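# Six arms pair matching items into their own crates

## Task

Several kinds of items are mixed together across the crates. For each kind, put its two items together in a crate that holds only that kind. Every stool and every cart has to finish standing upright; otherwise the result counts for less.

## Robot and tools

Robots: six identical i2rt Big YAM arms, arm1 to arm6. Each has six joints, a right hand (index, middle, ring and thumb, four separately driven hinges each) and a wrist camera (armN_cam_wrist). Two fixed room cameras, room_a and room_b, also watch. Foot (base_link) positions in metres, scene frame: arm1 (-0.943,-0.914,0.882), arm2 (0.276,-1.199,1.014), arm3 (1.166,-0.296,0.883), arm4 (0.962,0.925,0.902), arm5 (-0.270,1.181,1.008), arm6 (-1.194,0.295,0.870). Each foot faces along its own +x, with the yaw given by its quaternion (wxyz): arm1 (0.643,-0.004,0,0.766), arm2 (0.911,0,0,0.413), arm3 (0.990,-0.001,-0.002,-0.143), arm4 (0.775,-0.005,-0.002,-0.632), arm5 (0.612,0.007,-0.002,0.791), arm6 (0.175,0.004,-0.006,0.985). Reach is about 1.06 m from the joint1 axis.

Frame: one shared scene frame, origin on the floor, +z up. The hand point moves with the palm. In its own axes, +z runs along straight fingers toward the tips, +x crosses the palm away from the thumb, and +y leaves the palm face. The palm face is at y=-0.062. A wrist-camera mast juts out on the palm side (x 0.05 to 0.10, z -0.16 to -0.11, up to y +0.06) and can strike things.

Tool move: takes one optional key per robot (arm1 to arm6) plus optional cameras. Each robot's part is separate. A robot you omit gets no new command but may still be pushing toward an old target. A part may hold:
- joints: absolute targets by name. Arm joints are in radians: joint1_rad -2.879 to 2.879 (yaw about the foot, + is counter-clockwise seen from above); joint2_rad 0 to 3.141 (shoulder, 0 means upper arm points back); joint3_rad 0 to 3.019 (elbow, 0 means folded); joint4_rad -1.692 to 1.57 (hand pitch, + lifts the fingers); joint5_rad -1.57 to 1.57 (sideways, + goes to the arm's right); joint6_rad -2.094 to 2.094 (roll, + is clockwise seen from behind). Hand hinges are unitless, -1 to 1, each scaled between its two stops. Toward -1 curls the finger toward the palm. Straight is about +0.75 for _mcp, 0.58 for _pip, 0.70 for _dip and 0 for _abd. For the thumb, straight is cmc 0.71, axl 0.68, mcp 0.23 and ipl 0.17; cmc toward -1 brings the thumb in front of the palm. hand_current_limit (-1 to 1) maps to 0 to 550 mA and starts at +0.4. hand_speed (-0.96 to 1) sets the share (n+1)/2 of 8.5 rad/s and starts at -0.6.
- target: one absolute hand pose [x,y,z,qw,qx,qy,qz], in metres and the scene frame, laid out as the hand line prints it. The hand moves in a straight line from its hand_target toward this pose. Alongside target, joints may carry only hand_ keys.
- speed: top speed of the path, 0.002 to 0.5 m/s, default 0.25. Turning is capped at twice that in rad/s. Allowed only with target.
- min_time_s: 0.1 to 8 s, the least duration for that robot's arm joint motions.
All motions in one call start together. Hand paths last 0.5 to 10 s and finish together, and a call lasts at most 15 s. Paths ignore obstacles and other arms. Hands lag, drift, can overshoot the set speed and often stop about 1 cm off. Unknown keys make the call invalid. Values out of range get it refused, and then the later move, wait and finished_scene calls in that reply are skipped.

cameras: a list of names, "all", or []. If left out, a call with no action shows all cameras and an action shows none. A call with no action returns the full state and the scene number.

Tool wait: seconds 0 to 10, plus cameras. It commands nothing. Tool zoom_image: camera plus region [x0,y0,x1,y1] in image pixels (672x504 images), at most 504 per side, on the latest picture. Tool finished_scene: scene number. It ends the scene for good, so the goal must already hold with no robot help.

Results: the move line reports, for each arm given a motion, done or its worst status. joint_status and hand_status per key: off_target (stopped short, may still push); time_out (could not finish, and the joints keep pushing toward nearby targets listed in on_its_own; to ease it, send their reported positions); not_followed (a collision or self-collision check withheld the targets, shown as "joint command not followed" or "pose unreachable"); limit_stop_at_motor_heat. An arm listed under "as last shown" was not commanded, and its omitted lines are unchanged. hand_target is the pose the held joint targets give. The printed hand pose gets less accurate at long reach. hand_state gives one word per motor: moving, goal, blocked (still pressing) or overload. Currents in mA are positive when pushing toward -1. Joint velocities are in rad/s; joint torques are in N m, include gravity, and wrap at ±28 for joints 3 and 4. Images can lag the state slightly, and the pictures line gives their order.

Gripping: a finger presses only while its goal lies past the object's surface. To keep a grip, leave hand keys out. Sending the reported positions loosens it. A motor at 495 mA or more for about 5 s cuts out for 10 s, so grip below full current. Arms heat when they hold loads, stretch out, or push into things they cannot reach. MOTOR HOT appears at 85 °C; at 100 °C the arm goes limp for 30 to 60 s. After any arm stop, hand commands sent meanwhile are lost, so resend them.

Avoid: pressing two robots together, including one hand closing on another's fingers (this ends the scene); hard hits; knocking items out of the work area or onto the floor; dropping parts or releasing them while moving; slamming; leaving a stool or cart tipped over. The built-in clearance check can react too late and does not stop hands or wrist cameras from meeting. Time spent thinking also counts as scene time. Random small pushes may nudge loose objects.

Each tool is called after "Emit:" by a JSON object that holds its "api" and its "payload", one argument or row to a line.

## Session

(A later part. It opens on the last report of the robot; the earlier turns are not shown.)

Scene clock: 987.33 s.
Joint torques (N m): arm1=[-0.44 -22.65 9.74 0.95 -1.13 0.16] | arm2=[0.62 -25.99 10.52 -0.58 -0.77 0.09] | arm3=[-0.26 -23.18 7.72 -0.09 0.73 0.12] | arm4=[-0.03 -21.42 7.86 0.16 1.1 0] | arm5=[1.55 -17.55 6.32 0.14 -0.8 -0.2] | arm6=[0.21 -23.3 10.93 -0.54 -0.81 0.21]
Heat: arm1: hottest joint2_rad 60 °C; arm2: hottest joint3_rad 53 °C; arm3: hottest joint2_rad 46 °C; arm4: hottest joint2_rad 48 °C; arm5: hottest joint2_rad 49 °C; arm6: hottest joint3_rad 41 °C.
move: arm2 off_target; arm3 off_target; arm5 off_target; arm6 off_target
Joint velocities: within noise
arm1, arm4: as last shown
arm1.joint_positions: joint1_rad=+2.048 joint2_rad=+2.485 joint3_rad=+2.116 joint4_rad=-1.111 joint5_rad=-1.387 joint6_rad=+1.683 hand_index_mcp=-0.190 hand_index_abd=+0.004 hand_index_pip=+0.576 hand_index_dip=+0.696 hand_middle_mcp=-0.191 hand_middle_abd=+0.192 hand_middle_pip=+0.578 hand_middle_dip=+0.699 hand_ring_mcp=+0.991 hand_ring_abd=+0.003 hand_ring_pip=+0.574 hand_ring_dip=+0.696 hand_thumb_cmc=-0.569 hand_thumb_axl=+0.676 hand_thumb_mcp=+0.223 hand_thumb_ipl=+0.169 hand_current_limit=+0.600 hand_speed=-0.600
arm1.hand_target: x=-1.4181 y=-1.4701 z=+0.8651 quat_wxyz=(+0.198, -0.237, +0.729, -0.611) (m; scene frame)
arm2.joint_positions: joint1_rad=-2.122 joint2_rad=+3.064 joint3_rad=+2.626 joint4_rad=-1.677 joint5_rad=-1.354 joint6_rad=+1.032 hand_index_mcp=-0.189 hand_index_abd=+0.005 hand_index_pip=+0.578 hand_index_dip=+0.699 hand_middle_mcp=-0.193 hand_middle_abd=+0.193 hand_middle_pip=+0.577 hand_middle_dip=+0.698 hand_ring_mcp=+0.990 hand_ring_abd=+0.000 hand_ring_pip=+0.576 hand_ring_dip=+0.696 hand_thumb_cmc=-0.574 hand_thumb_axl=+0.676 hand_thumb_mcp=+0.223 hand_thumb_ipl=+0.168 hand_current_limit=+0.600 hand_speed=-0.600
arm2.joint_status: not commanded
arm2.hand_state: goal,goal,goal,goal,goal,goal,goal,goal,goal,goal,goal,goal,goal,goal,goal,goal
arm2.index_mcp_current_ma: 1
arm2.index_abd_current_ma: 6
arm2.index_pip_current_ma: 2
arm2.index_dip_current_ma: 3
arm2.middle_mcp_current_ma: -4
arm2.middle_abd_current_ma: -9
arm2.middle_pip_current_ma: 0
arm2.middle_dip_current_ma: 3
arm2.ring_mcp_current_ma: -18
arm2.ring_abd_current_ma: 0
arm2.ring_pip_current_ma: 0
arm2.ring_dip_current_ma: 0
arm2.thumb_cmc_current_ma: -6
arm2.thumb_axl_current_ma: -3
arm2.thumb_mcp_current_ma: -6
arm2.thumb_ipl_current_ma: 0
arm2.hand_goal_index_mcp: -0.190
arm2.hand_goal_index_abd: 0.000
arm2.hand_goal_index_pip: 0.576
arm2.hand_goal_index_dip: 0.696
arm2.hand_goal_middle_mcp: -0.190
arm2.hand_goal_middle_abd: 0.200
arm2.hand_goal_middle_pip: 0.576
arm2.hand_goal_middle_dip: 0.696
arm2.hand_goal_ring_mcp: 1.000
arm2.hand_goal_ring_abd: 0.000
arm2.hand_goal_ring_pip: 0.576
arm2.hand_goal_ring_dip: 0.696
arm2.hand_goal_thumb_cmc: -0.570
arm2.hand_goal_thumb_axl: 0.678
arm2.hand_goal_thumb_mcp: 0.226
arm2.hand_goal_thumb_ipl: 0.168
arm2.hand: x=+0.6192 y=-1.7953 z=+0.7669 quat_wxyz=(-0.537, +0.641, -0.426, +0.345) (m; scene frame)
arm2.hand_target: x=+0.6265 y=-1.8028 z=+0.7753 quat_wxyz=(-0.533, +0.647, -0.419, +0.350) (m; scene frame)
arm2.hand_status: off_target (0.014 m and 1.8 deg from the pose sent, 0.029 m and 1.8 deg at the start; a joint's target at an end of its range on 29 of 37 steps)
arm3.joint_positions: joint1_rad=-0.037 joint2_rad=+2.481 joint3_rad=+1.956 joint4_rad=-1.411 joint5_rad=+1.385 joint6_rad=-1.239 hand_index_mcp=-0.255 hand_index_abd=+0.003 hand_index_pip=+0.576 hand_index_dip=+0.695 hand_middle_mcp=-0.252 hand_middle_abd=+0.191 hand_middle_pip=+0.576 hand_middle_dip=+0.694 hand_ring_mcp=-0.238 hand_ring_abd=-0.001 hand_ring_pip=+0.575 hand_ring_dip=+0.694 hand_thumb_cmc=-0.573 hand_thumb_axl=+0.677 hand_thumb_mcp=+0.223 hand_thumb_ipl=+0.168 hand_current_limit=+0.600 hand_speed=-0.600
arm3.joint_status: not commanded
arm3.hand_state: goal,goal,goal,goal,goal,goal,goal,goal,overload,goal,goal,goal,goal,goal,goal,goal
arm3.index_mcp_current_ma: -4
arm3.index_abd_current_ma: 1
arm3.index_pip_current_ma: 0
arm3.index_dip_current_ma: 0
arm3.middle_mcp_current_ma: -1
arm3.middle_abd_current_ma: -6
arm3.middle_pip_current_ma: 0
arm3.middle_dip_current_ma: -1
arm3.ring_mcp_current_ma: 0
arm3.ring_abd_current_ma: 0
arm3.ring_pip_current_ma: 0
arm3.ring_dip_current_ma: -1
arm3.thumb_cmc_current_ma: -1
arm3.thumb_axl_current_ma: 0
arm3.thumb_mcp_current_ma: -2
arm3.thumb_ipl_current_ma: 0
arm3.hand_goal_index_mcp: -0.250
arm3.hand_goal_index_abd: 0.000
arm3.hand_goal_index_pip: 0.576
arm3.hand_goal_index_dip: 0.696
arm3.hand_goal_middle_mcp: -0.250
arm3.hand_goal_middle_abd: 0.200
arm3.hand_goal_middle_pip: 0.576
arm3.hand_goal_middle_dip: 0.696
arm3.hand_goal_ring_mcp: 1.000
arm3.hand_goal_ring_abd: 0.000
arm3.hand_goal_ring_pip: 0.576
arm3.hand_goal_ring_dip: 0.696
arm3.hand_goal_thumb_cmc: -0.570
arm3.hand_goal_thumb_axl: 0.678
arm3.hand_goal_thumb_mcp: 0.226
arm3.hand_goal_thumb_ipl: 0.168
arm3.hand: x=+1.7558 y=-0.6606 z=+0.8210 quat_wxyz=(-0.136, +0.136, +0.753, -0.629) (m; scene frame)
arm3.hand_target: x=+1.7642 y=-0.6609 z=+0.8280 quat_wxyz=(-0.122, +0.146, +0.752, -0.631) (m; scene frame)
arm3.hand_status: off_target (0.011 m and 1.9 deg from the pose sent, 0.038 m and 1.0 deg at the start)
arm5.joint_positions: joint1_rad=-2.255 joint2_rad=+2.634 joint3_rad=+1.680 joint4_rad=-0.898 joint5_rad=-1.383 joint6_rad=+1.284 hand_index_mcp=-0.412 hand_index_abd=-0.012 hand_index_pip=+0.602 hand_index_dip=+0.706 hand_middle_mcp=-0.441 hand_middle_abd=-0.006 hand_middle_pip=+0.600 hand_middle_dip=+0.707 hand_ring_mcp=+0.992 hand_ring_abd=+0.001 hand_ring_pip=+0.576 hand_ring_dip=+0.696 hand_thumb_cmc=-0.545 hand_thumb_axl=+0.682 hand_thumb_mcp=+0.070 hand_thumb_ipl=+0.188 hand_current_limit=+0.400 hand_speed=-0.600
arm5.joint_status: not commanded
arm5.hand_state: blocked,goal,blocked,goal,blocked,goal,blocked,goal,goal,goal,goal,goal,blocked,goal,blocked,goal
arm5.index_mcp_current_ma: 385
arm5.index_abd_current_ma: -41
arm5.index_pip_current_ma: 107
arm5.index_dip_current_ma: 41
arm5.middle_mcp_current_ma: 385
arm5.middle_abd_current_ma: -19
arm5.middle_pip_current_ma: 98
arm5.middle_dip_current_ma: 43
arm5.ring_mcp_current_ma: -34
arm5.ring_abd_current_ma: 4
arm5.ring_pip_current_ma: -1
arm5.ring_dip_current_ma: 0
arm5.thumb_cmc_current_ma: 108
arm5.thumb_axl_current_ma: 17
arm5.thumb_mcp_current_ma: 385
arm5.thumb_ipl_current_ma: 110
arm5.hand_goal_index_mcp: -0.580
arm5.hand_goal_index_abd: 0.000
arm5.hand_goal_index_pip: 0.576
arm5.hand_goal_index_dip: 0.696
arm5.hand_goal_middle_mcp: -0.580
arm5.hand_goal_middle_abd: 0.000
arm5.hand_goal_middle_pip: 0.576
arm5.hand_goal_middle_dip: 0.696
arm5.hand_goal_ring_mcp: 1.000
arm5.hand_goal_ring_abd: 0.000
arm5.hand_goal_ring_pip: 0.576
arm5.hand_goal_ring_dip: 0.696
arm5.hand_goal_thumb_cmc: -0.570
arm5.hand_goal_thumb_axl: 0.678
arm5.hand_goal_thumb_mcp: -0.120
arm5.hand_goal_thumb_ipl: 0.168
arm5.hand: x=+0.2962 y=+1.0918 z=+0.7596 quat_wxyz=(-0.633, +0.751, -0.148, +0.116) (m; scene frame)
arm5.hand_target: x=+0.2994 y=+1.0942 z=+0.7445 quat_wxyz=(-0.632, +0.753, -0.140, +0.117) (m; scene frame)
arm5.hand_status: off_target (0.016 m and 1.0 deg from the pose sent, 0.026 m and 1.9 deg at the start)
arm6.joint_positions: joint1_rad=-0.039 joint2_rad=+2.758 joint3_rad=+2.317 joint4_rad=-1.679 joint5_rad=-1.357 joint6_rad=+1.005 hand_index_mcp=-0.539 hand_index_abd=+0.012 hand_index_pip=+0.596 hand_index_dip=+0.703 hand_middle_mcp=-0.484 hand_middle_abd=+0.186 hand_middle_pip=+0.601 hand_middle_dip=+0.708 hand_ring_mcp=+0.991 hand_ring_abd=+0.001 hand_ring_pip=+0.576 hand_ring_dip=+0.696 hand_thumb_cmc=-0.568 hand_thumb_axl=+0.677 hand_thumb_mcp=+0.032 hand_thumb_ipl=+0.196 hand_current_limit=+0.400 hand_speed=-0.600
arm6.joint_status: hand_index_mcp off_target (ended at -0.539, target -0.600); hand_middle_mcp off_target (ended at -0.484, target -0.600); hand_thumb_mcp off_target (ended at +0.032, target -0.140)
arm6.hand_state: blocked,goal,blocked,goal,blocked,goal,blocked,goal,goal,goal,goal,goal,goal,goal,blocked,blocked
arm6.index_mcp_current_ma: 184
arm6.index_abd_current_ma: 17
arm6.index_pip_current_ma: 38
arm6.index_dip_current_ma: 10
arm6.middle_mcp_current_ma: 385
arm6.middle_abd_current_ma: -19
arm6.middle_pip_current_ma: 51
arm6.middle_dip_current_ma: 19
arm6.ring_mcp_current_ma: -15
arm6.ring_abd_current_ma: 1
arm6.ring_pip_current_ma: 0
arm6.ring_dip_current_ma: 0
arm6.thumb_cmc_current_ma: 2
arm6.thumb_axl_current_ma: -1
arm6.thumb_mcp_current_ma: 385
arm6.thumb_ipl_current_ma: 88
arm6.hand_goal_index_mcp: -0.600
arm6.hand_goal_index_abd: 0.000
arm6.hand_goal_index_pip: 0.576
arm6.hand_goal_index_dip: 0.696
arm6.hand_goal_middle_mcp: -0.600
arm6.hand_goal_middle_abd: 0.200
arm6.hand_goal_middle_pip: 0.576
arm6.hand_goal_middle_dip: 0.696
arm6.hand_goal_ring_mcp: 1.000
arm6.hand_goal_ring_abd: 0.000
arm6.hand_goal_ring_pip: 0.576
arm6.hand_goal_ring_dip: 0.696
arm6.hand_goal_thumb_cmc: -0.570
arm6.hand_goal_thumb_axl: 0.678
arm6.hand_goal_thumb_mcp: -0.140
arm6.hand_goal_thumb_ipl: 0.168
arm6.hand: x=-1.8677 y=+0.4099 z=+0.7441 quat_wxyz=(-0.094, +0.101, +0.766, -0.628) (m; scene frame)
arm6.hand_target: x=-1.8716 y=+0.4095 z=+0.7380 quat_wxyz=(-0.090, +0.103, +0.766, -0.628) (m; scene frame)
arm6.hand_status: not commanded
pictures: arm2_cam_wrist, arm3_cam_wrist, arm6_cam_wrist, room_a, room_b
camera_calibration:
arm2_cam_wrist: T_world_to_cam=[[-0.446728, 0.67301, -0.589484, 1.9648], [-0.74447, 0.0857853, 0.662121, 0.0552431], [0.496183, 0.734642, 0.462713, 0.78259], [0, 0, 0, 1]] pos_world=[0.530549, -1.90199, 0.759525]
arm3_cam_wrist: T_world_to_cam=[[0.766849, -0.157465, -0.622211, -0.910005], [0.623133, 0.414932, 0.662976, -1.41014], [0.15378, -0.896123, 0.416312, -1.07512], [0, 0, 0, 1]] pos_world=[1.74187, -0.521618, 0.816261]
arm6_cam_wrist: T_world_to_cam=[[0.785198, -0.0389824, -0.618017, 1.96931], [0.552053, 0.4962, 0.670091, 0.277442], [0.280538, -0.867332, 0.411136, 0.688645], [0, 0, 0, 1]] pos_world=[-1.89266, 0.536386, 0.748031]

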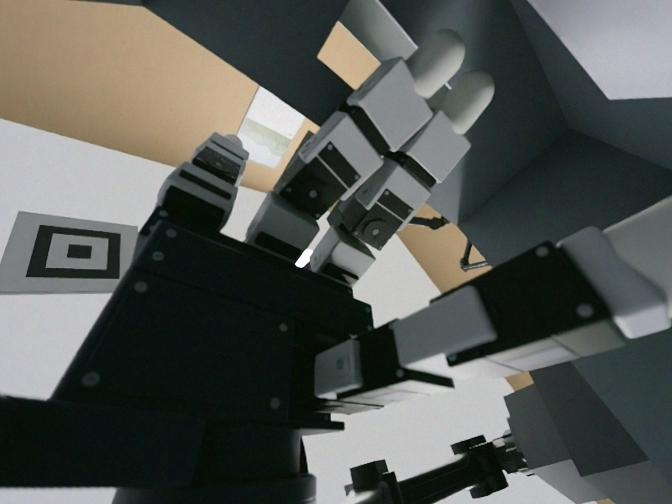

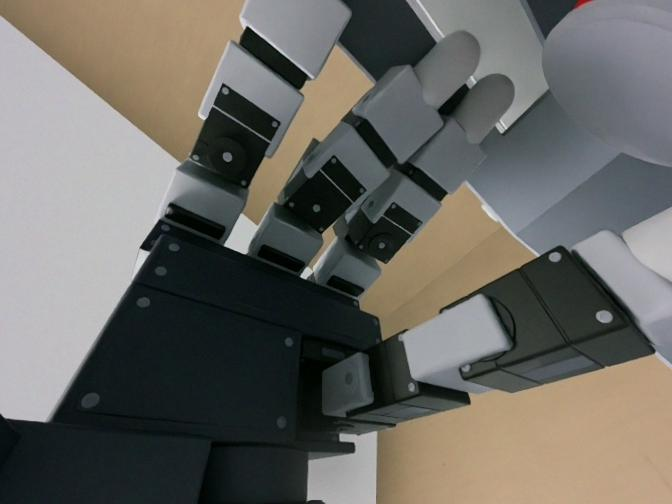

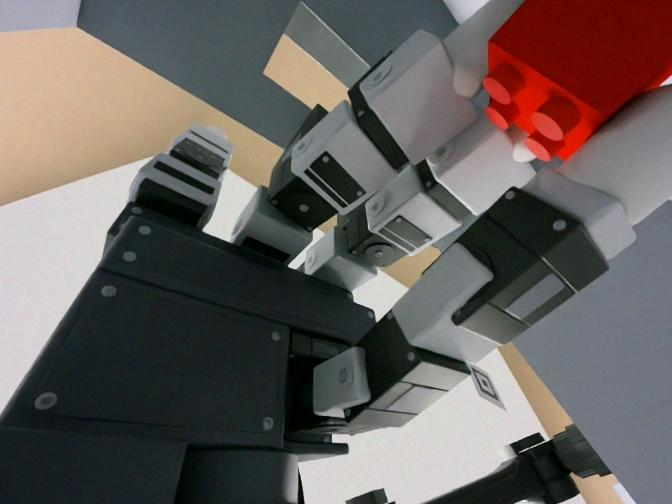

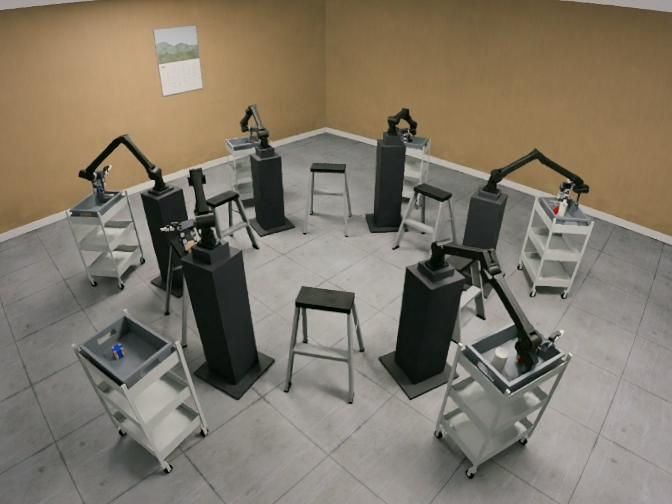

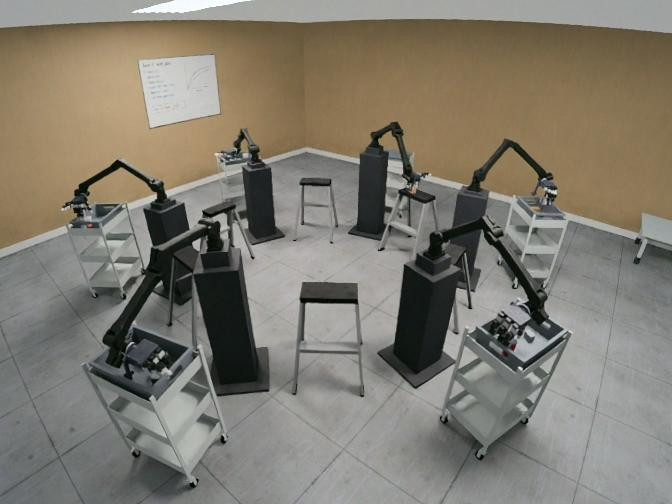

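Emit:
{"api": "zoom_image", "payload": {
  "camera": "arm2_cam_wrist",
  "region": [400, 0, 672, 220]
}}

Emit:
{"api": "move", "payload": {
  "arm1": {"target":[-1.434,-1.481,0.842,0.1986,-0.2367,0.7286,-0.6113],"speed":0.06},
  "arm5": {"target":[0.2994,1.0942,0.757,-0.632,0.7533,-0.1396,0.1172],"speed":0.05,"joints":{"hand_speed":-0.92,"hand_index_mcp":-0.36,"hand_middle_mcp":-0.37,"hand_thumb_mcp":0.12}},
  "arm6": {"target":[-1.8716,0.4095,0.81,-0.0783,0.0934,0.7603,-0.6379],"speed":0.05},
  "cameras": ["arm1_cam_wrist","arm2_cam_wrist","arm5_cam_wrist","arm6_cam_wrist","room_b"]
}}

Scaled by 1.853.

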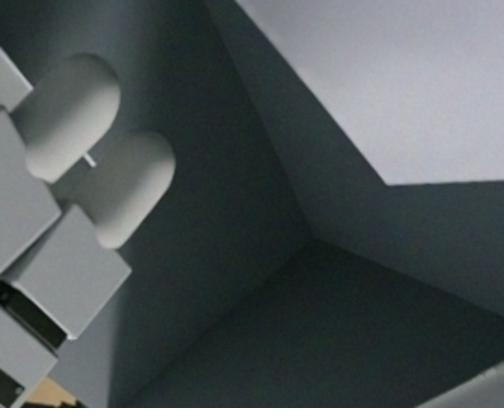

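Scene clock: 1030.97 s.
Joint torques (N m): arm1=[-0.62 -22.01 11.56 0.51 -1.1 0.14] | arm2=[0.73 -25.93 10.54 -0.58 -0.79 0.08] | arm3=[-0.44 -22.65 7.64 -0.06 0.72 0.14] | arm4=[0.09 -20.84 7.9 0.25 1.1 0] | arm5=[1.55 -20.19 4.96 -0.28 -0.83 -0.13] | arm6=[0.32 -28.4 6.95 -0.43 -0.88 0.23]
Heat: arm1: hottest joint2_rad 61 °C; arm2: hottest joint2_rad 57 °C; arm3: hottest joint2_rad 48 °C; arm4: hottest joint2_rad 48 °C; arm5: hottest joint2_rad 52 °C; arm6: hottest joint2_rad 40 °C.
move: arm1 off_target; arm5 done; arm6 off_target
Joint velocities: within noise
arm1.joint_positions: joint1_rad=+2.048 joint2_rad=+2.554 joint3_rad=+2.198 joint4_rad=-1.101 joint5_rad=-1.387 joint6_rad=+1.700 hand_index_mcp=-0.190 hand_index_abd=+0.004 hand_index_pip=+0.576 hand_index_dip=+0.696 hand_middle_mcp=-0.191 hand_middle_abd=+0.192 hand_middle_pip=+0.578 hand_middle_dip=+0.699 hand_ring_mcp=+0.991 hand_ring_abd=+0.003 hand_ring_pip=+0.574 hand_ring_dip=+0.696 hand_thumb_cmc=-0.569 hand_thumb_axl=+0.676 hand_thumb_mcp=+0.223 hand_thumb_ipl=+0.169 hand_current_limit=+0.600 hand_speed=-0.600
arm1.joint_status: not commanded
arm1.hand_state: goal,goal,goal,goal,goal,goal,goal,goal,goal,goal,goal,goal,goal,goal,goal,goal
arm1.index_mcp_current_ma: -1
arm1.index_abd_current_ma: 13
arm1.index_pip_current_ma: 0
arm1.index_dip_current_ma: 0
arm1.middle_mcp_current_ma: -4
arm1.middle_abd_current_ma: -27
arm1.middle_pip_current_ma: 6
arm1.middle_dip_current_ma: 10
arm1.ring_mcp_current_ma: -39
arm1.ring_abd_current_ma: 8
arm1.ring_pip_current_ma: -7
arm1.ring_dip_current_ma: 0
arm1.thumb_cmc_current_ma: 5
arm1.thumb_axl_current_ma: -7
arm1.thumb_mcp_current_ma: -16
arm1.thumb_ipl_current_ma: 4
arm1.hand_goal_index_mcp: -0.190
arm1.hand_goal_index_abd: 0.000
arm1.hand_goal_index_pip: 0.576
arm1.hand_goal_index_dip: 0.696
arm1.hand_goal_middle_mcp: -0.190
arm1.hand_goal_middle_abd: 0.200
arm1.hand_goal_middle_pip: 0.576
arm1.hand_goal_middle_dip: 0.696
arm1.hand_goal_ring_mcp: 1.000
arm1.hand_goal_ring_abd: 0.000
arm1.hand_goal_ring_pip: 0.576
arm1.hand_goal_ring_dip: 0.696
arm1.hand_goal_thumb_cmc: -0.570
arm1.hand_goal_thumb_axl: 0.678
arm1.hand_goal_thumb_mcp: 0.226
arm1.hand_goal_thumb_ipl: 0.168
arm1.hand: x=-1.4226 y=-1.4736 z=+0.8449 quat_wxyz=(+0.203, -0.232, +0.730, -0.610) (m; scene frame)
arm1.hand_target: x=-1.4333 y=-1.4803 z=+0.8421 quat_wxyz=(+0.196, -0.235, +0.729, -0.612) (m; scene frame)
arm1.hand_status: off_target (0.014 m and 0.9 deg from the pose sent, 0.037 m and 1.2 deg at the start)
arm2, arm3, arm4: as last shown
arm5.joint_positions: joint1_rad=-2.255 joint2_rad=+2.640 joint3_rad=+1.680 joint4_rad=-0.898 joint5_rad=-1.382 joint6_rad=+1.276 hand_index_mcp=-0.364 hand_index_abd=-0.003 hand_index_pip=+0.579 hand_index_dip=+0.698 hand_middle_mcp=-0.374 hand_middle_abd=-0.003 hand_middle_pip=+0.579 hand_middle_dip=+0.699 hand_ring_mcp=+0.992 hand_ring_abd=+0.001 hand_ring_pip=+0.576 hand_ring_dip=+0.696 hand_thumb_cmc=-0.568 hand_thumb_axl=+0.680 hand_thumb_mcp=+0.118 hand_thumb_ipl=+0.170 hand_current_limit=+0.400 hand_speed=-0.920
arm5.joint_status: all done
arm5.hand_state: goal,goal,goal,goal,goal,goal,goal,goal,goal,goal,goal,goal,goal,goal,goal,goal
arm5.index_mcp_current_ma: -15
arm5.index_abd_current_ma: -9
arm5.index_pip_current_ma: 9
arm5.index_dip_current_ma: 9
arm5.middle_mcp_current_ma: -16
arm5.middle_abd_current_ma: -10
arm5.middle_pip_current_ma: 9
arm5.middle_dip_current_ma: 9
arm5.ring_mcp_current_ma: -34
arm5.ring_abd_current_ma: 4
arm5.ring_pip_current_ma: -1
arm5.ring_dip_current_ma: 0
arm5.thumb_cmc_current_ma: 6
arm5.thumb_axl_current_ma: 8
arm5.thumb_mcp_current_ma: -8
arm5.thumb_ipl_current_ma: 8
arm5.hand_goal_index_mcp: -0.360
arm5.hand_goal_index_abd: 0.000
arm5.hand_goal_index_pip: 0.576
arm5.hand_goal_index_dip: 0.696
arm5.hand_goal_middle_mcp: -0.370
arm5.hand_goal_middle_abd: 0.000
arm5.hand_goal_middle_pip: 0.576
arm5.hand_goal_middle_dip: 0.696
arm5.hand_goal_ring_mcp: 1.000
arm5.hand_goal_ring_abd: 0.000
arm5.hand_goal_ring_pip: 0.576
arm5.hand_goal_ring_dip: 0.696
arm5.hand_goal_thumb_cmc: -0.570
arm5.hand_goal_thumb_axl: 0.678
arm5.hand_goal_thumb_mcp: 0.120
arm5.hand_goal_thumb_ipl: 0.168
arm5.hand: x=+0.2950 y=+1.0924 z=+0.7565 quat_wxyz=(-0.633, +0.751, -0.146, +0.117) (m; scene frame)
arm5.hand_target: x=+0.2994 y=+1.0943 z=+0.7571 quat_wxyz=(-0.632, +0.753, -0.140, +0.117) (m; scene frame)
arm5.hand_status: done (0.005 m and 0.8 deg from the pose sent, 0.005 m and 1.0 deg at the start)
arm6.joint_positions: joint1_rad=-0.039 joint2_rad=+2.675 joint3_rad=+2.282 joint4_rad=-1.679 joint5_rad=-1.356 joint6_rad=+1.061 hand_index_mcp=-0.541 hand_index_abd=+0.013 hand_index_pip=+0.596 hand_index_dip=+0.703 hand_middle_mcp=-0.484 hand_middle_abd=+0.185 hand_middle_pip=+0.601 hand_middle_dip=+0.708 hand_ring_mcp=+0.991 hand_ring_abd=+0.001 hand_ring_pip=+0.576 hand_ring_dip=+0.696 hand_thumb_cmc=-0.568 hand_thumb_axl=+0.677 hand_thumb_mcp=+0.032 hand_thumb_ipl=+0.196 hand_current_limit=+0.400 hand_speed=-0.600
arm6.joint_status: not commanded
arm6.hand_state: blocked,goal,blocked,goal,blocked,goal,blocked,goal,goal,goal,goal,goal,goal,goal,blocked,blocked
arm6.index_mcp_current_ma: 177
arm6.index_abd_current_ma: 17
arm6.index_pip_current_ma: 38
arm6.index_dip_current_ma: 10
arm6.middle_mcp_current_ma: 385
arm6.middle_abd_current_ma: -22
arm6.middle_pip_current_ma: 52
arm6.middle_dip_current_ma: 20
arm6.ring_mcp_current_ma: -15
arm6.ring_abd_current_ma: 1
arm6.ring_pip_current_ma: 0
arm6.ring_dip_current_ma: 0
arm6.thumb_cmc_current_ma: 1
arm6.thumb_axl_current_ma: -1
arm6.thumb_mcp_current_ma: 385
arm6.thumb_ipl_current_ma: 88
arm6.hand_goal_index_mcp: -0.600
arm6.hand_goal_index_abd: 0.000
arm6.hand_goal_index_pip: 0.576
arm6.hand_goal_index_dip: 0.696
arm6.hand_goal_middle_mcp: -0.600
arm6.hand_goal_middle_abd: 0.200
arm6.hand_goal_middle_pip: 0.576
arm6.hand_goal_middle_dip: 0.696
arm6.hand_goal_ring_mcp: 1.000
arm6.hand_goal_ring_abd: 0.000
arm6.hand_goal_ring_pip: 0.576
arm6.hand_goal_ring_dip: 0.696
arm6.hand_goal_thumb_cmc: -0.570
arm6.hand_goal_thumb_axl: 0.678
arm6.hand_goal_thumb_mcp: -0.140
arm6.hand_goal_thumb_ipl: 0.168
arm6.hand: x=-1.8703 y=+0.4108 z=+0.7889 quat_wxyz=(-0.093, +0.108, +0.766, -0.626) (m; scene frame)
arm6.hand_target: x=-1.8718 y=+0.4090 z=+0.8095 quat_wxyz=(-0.094, +0.107, +0.767, -0.626) (m; scene frame)
arm6.hand_status: off_target (0.021 m and 2.8 deg from the pose sent, 0.066 m and 2.3 deg at the start; a joint's target at an end of its range on 60 of 63 steps)
pictures: arm1_cam_wrist, arm2_cam_wrist, arm5_cam_wrist, arm6_cam_wrist, room_b
camera_calibration:
arm1_cam_wrist: T_world_to_cam=[[0.5672, 0.516484, -0.641505, 2.14518], [-0.0113938, 0.783769, 0.620949, 0.570496], [0.823502, -0.344893, 0.450438, 0.402932], [0, 0, 0, 1]] pos_world=[-1.54206, -1.41612, 0.840402]
arm2_cam_wrist: T_world_to_cam=[[-0.446728, 0.67301, -0.589484, 1.9648], [-0.74447, 0.0857853, 0.662121, 0.0552431], [0.496183, 0.734642, 0.462713, 0.78259], [0, 0, 0, 1]] pos_world=[0.530549, -1.90199, 0.759525]
arm5_cam_wrist: T_world_to_cam=[[-0.800704, 0.20643, -0.56237, 0.473429], [-0.593006, -0.406256, 0.695198, 0.0468294], [-0.0849562, 0.890136, 0.447705, -1.15963], [0, 0, 0, 1]] pos_world=[0.30833, 0.953519, 0.752857]
arm6_cam_wrist: T_world_to_cam=[[0.790612, -0.0453701, -0.610634, 2.00601], [0.550706, 0.488653, 0.676714, 0.243724], [0.267685, -0.871298, 0.411321, 0.649097], [0, 0, 0, 1]] pos_world=[-1.89395, 0.537473, 0.793018]

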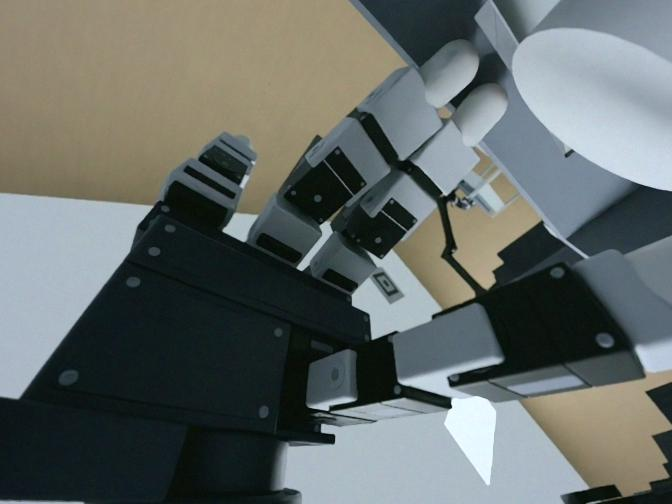

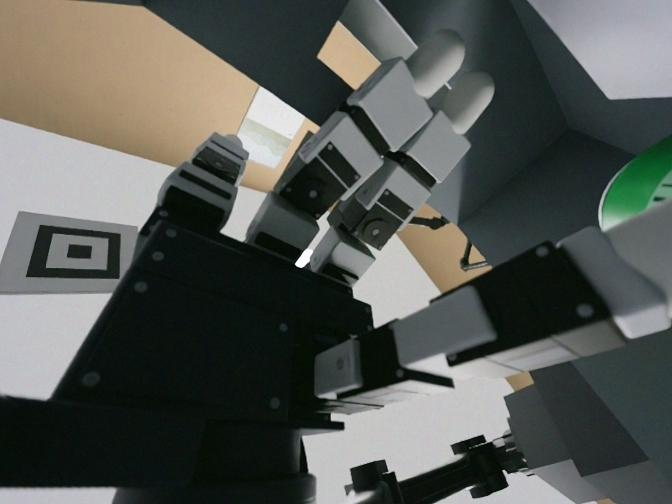

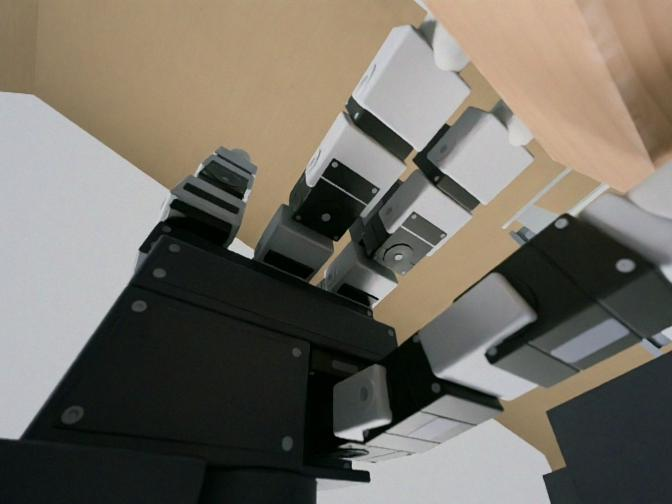

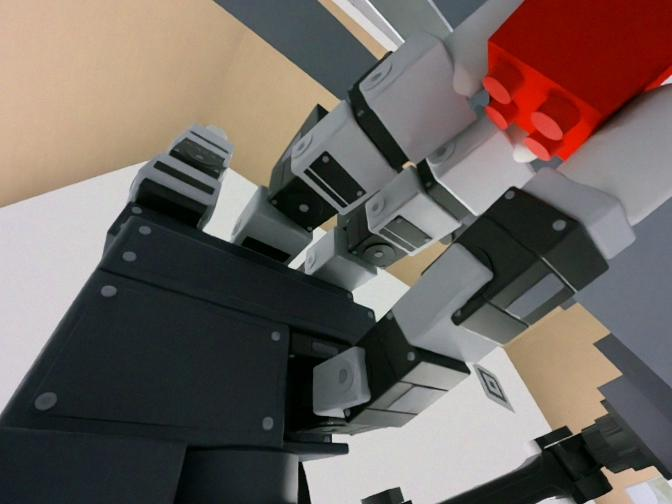

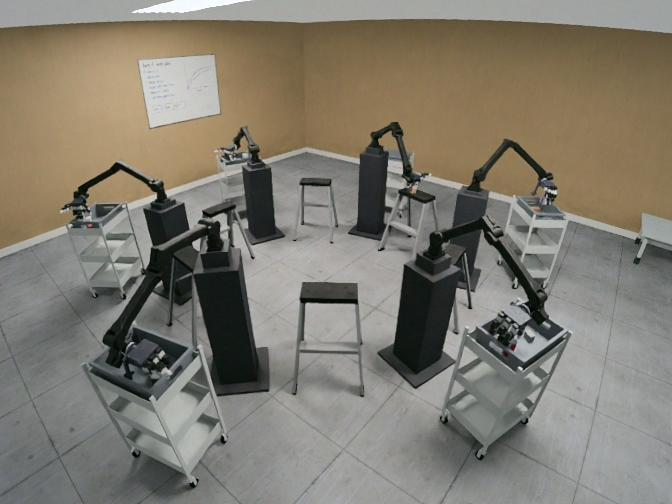

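Emit:
{"api": "move", "payload": {
  "arm2": {"target":[0.613,-1.820,0.792,-0.5265,0.6275,-0.4394,0.3681],"speed":0.1,"joints":{"hand_middle_abd":0.0}},
  "arm5": {"joints":{"hand_speed":-0.8,"hand_index_mcp":-0.2,"hand_middle_mcp":-0.2,"hand_thumb_mcp":0.225}},
  "arm6": {"target":[-1.8716,0.4095,0.93,-0.0783,0.0934,0.7603,-0.6379],"speed":0.08},
  "cameras": ["arm2_cam_wrist","arm3_cam_wrist","arm1_cam_wrist"]
}}

Emit:
{"api": "zoom_image", "payload": {
  "camera": "arm3_cam_wrist",
  "region": [440, 0, 672, 200]
}}

Emit:
{"api": "zoom_image", "payload": {
  "camera": "arm1_cam_wrist",
  "region": [440, 0, 672, 220]
}}

Emit:
{"api": "zoom_image", "payload": {
  "camera": "arm2_cam_wrist",
  "region": [440, 0, 672, 250]
}}

Scene clock: 1086.67 s.
Joint torques (N m): arm1=[-0.56 -21.89 11.58 0.5 -1.11 0.15] | arm2=[-0.38 -29.57 7.09 0.18 -0.94 0.05] | arm3=[-0.26 -22.65 7.77 -0.02 0.7 0.11] | arm4=[0.32 -21.07 7.91 0.32 1.11 0] | arm5=[1.49 -20.19 4.96 -0.28 -0.85 -0.13] | arm6=[-0.03 -27.34 7.6 -0.25 -1.07 0.23]
Heat: arm1: hottest joint2_rad 50 °C; arm2: hottest joint2_rad 59 °C; arm3: hottest joint2_rad 49 °C; arm4: hottest joint2_rad 48 °C; arm5: hottest joint2_rad 52 °C; arm6: hottest joint2_rad 48 °C.
move: arm2 off_target; arm5 done; arm6 off_target
Joint velocities: within noise
arm1, arm3, arm4: as last shown
arm2.joint_positions: joint1_rad=-2.138 joint2_rad=+3.017 joint3_rad=+2.541 joint4_rad=-1.529 joint5_rad=-1.379 joint6_rad=+1.164 hand_index_mcp=-0.191 hand_index_abd=+0.003 hand_index_pip=+0.578 hand_index_dip=+0.699 hand_middle_mcp=-0.193 hand_middle_abd=+0.003 hand_middle_pip=+0.577 hand_middle_dip=+0.698 hand_ring_mcp=+0.990 hand_ring_abd=+0.000 hand_ring_pip=+0.576 hand_ring_dip=+0.696 hand_thumb_cmc=-0.574 hand_thumb_axl=+0.676 hand_thumb_mcp=+0.223 hand_thumb_ipl=+0.168 hand_current_limit=+0.600 hand_speed=-0.600
arm2.joint_status: all done
arm2.hand_state: goal,goal,goal,goal,goal,goal,goal,goal,goal,goal,goal,goal,goal,goal,goal,goal
arm2.index_mcp_current_ma: -1
arm2.index_abd_current_ma: 3
arm2.index_pip_current_ma: 2
arm2.index_dip_current_ma: 3
arm2.middle_mcp_current_ma: -4
arm2.middle_abd_current_ma: 3
arm2.middle_pip_current_ma: 0
arm2.middle_dip_current_ma: 3
arm2.ring_mcp_current_ma: -18
arm2.ring_abd_current_ma: 0
arm2.ring_pip_current_ma: 0
arm2.ring_dip_current_ma: 0
arm2.thumb_cmc_current_ma: -6
arm2.thumb_axl_current_ma: -3
arm2.thumb_mcp_current_ma: -5
arm2.thumb_ipl_current_ma: 0
arm2.hand_goal_index_mcp: -0.190
arm2.hand_goal_index_abd: 0.000
arm2.hand_goal_index_pip: 0.576
arm2.hand_goal_index_dip: 0.696
arm2.hand_goal_middle_mcp: -0.190
arm2.hand_goal_middle_abd: 0.000
arm2.hand_goal_middle_pip: 0.576
arm2.hand_goal_middle_dip: 0.696
arm2.hand_goal_ring_mcp: 1.000
arm2.hand_goal_ring_abd: 0.000
arm2.hand_goal_ring_pip: 0.576
arm2.hand_goal_ring_dip: 0.696
arm2.hand_goal_thumb_cmc: -0.570
arm2.hand_goal_thumb_axl: 0.678
arm2.hand_goal_thumb_mcp: 0.226
arm2.hand_goal_thumb_ipl: 0.168
arm2.hand: x=+0.6137 y=-1.8052 z=+0.7703 quat_wxyz=(-0.536, +0.624, -0.444, +0.356) (m; scene frame)
arm2.hand_target: x=+0.6129 y=-1.8197 z=+0.7919 quat_wxyz=(-0.527, +0.628, -0.439, +0.368) (m; scene frame)
arm2.hand_status: off_target (0.026 m and 1.9 deg from the pose sent, 0.036 m and 3.7 deg at the start)
arm5.joint_positions: joint1_rad=-2.255 joint2_rad=+2.640 joint3_rad=+1.680 joint4_rad=-0.898 joint5_rad=-1.382 joint6_rad=+1.276 hand_index_mcp=-0.207 hand_index_abd=-0.003 hand_index_pip=+0.578 hand_index_dip=+0.698 hand_middle_mcp=-0.208 hand_middle_abd=-0.003 hand_middle_pip=+0.578 hand_middle_dip=+0.699 hand_ring_mcp=+0.992 hand_ring_abd=+0.001 hand_ring_pip=+0.576 hand_ring_dip=+0.696 hand_thumb_cmc=-0.568 hand_thumb_axl=+0.680 hand_thumb_mcp=+0.223 hand_thumb_ipl=+0.170 hand_current_limit=+0.400 hand_speed=-0.800
arm5.joint_status: all done
arm5.hand_state: goal,goal,goal,goal,goal,goal,goal,goal,goal,goal,goal,goal,goal,goal,goal,goal
arm5.index_mcp_current_ma: -30
arm5.index_abd_current_ma: -9
arm5.index_pip_current_ma: 7
arm5.index_dip_current_ma: 8
arm5.middle_mcp_current_ma: -32
arm5.middle_abd_current_ma: -10
arm5.middle_pip_current_ma: 7
arm5.middle_dip_current_ma: 9
arm5.ring_mcp_current_ma: -34
arm5.ring_abd_current_ma: 4
arm5.ring_pip_current_ma: -1
arm5.ring_dip_current_ma: 0
arm5.thumb_cmc_current_ma: 6
arm5.thumb_axl_current_ma: 8
arm5.thumb_mcp_current_ma: -14
arm5.thumb_ipl_current_ma: 8
arm5.hand_goal_index_mcp: -0.200
arm5.hand_goal_index_abd: 0.000
arm5.hand_goal_index_pip: 0.576
arm5.hand_goal_index_dip: 0.696
arm5.hand_goal_middle_mcp: -0.200
arm5.hand_goal_middle_abd: 0.000
arm5.hand_goal_middle_pip: 0.576
arm5.hand_goal_middle_dip: 0.696
arm5.hand_goal_ring_mcp: 1.000
arm5.hand_goal_ring_abd: 0.000
arm5.hand_goal_ring_pip: 0.576
arm5.hand_goal_ring_dip: 0.696
arm5.hand_goal_thumb_cmc: -0.570
arm5.hand_goal_thumb_axl: 0.678
arm5.hand_goal_thumb_mcp: 0.226
arm5.hand_goal_thumb_ipl: 0.168
arm5.hand: x=+0.2950 y=+1.0924 z=+0.7565 quat_wxyz=(-0.633, +0.751, -0.146, +0.117) (m; scene frame)
arm5.hand_target: x=+0.2994 y=+1.0943 z=+0.7571 quat_wxyz=(-0.632, +0.753, -0.140, +0.117) (m; scene frame)
arm5.hand_status: not commanded
arm6.joint_positions: joint1_rad=-0.039 joint2_rad=+2.469 joint3_rad=+2.234 joint4_rad=-1.679 joint5_rad=-1.359 joint6_rad=+1.209 hand_index_mcp=-0.541 hand_index_abd=+0.013 hand_index_pip=+0.596 hand_index_dip=+0.703 hand_middle_mcp=-0.484 hand_middle_abd=+0.185 hand_middle_pip=+0.601 hand_middle_dip=+0.708 hand_ring_mcp=+0.991 hand_ring_abd=+0.001 hand_ring_pip=+0.576 hand_ring_dip=+0.696 hand_thumb_cmc=-0.568 hand_thumb_axl=+0.677 hand_thumb_mcp=+0.032 hand_thumb_ipl=+0.196 hand_current_limit=+0.400 hand_speed=-0.600
arm6.joint_status: not commanded
arm6.hand_state: blocked,goal,blocked,goal,blocked,goal,blocked,goal,goal,goal,goal,goal,goal,goal,blocked,blocked
arm6.index_mcp_current_ma: 177
arm6.index_abd_current_ma: 17
arm6.index_pip_current_ma: 38
arm6.index_dip_current_ma: 10
arm6.middle_mcp_current_ma: 385
arm6.middle_abd_current_ma: -22
arm6.middle_pip_current_ma: 52
arm6.middle_dip_current_ma: 20
arm6.ring_mcp_current_ma: -15
arm6.ring_abd_current_ma: 1
arm6.ring_pip_current_ma: 0
arm6.ring_dip_current_ma: 0
arm6.thumb_cmc_current_ma: 1
arm6.thumb_axl_current_ma: -1
arm6.thumb_mcp_current_ma: 385
arm6.thumb_ipl_current_ma: 88
arm6.hand_goal_index_mcp: -0.600
arm6.hand_goal_index_abd: 0.000
arm6.hand_goal_index_pip: 0.576
arm6.hand_goal_index_dip: 0.696
arm6.hand_goal_middle_mcp: -0.600
arm6.hand_goal_middle_abd: 0.200
arm6.hand_goal_middle_pip: 0.576
arm6.hand_goal_middle_dip: 0.696
arm6.hand_goal_ring_mcp: 1.000
arm6.hand_goal_ring_abd: 0.000
arm6.hand_goal_ring_pip: 0.576
arm6.hand_goal_ring_dip: 0.696
arm6.hand_goal_thumb_cmc: -0.570
arm6.hand_goal_thumb_axl: 0.678
arm6.hand_goal_thumb_mcp: -0.140
arm6.hand_goal_thumb_ipl: 0.168
arm6.hand: x=-1.8742 y=+0.4111 z=+0.9125 quat_wxyz=(-0.107, +0.116, +0.769, -0.620) (m; scene frame)
arm6.hand_target: x=-1.8719 y=+0.4090 z=+0.9295 quat_wxyz=(-0.106, +0.117, +0.768, -0.620) (m; scene frame)
arm6.hand_status: off_target (0.018 m and 4.8 deg from the pose sent, 0.141 m and 2.8 deg at the start; a joint's target at an end of its range on 69 of 69 steps)
pictures: arm1_cam_wrist, arm2_cam_wrist, arm3_cam_wrist
camera_calibration:
arm1_cam_wrist: T_world_to_cam=[[0.5672, 0.516484, -0.641505, 2.14518], [-0.0113938, 0.783769, 0.620949, 0.570496], [0.823502, -0.344893, 0.450438, 0.402932], [0, 0, 0, 1]] pos_world=[-1.54206, -1.41612, 0.840402]
arm2_cam_wrist: T_world_to_cam=[[-0.409221, 0.706935, -0.576872, 1.99956], [-0.742065, 0.110025, 0.661237, 0.0927735], [0.530921, 0.698669, 0.479567, 0.691722], [0, 0, 0, 1]] pos_world=[0.519854, -1.90705, 0.760416]
arm3_cam_wrist: T_world_to_cam=[[0.766849, -0.157465, -0.622211, -0.910005], [0.623133, 0.414932, 0.662976, -1.41014], [0.15378, -0.896123, 0.416312, -1.07512], [0, 0, 0, 1]] pos_world=[1.74187, -0.521618, 0.816261]

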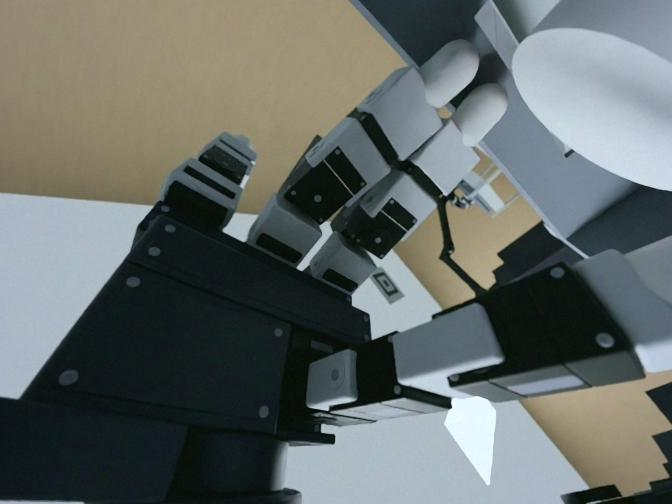

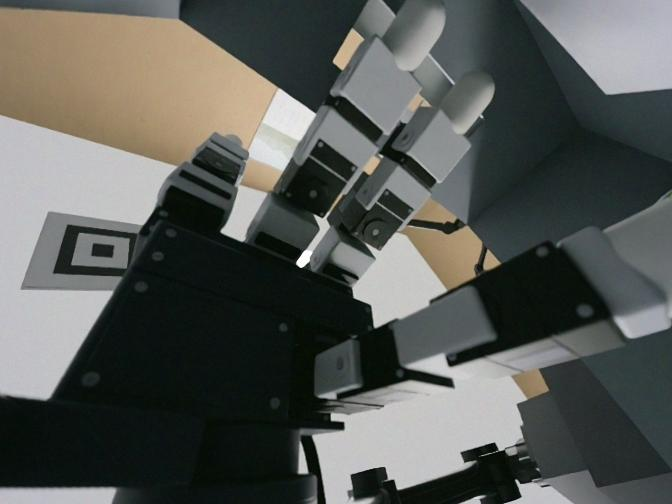

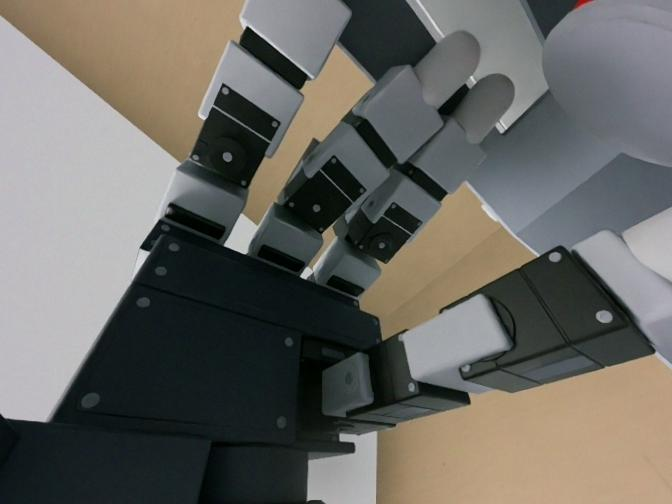

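Scaled by 2.172.

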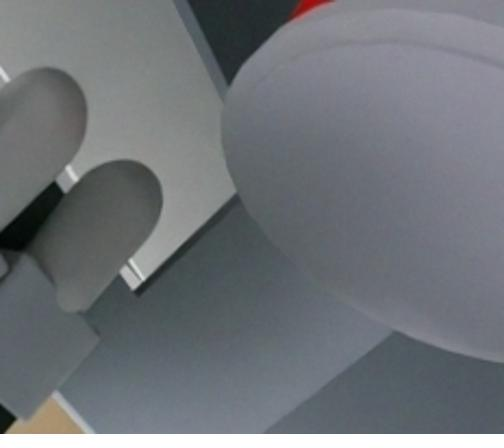

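Scaled by 2.172.

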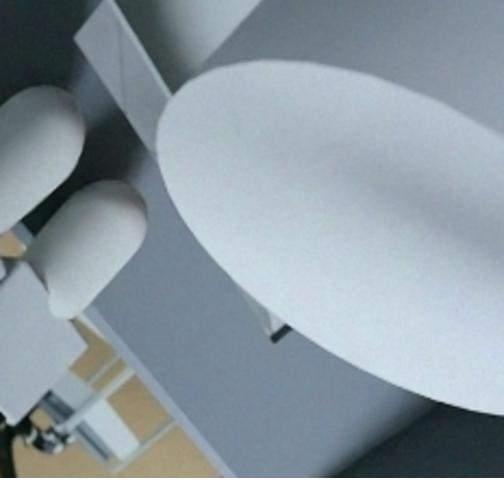

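Scaled by 2.016.

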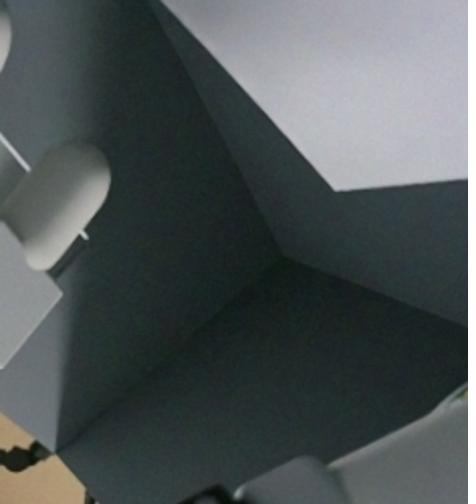

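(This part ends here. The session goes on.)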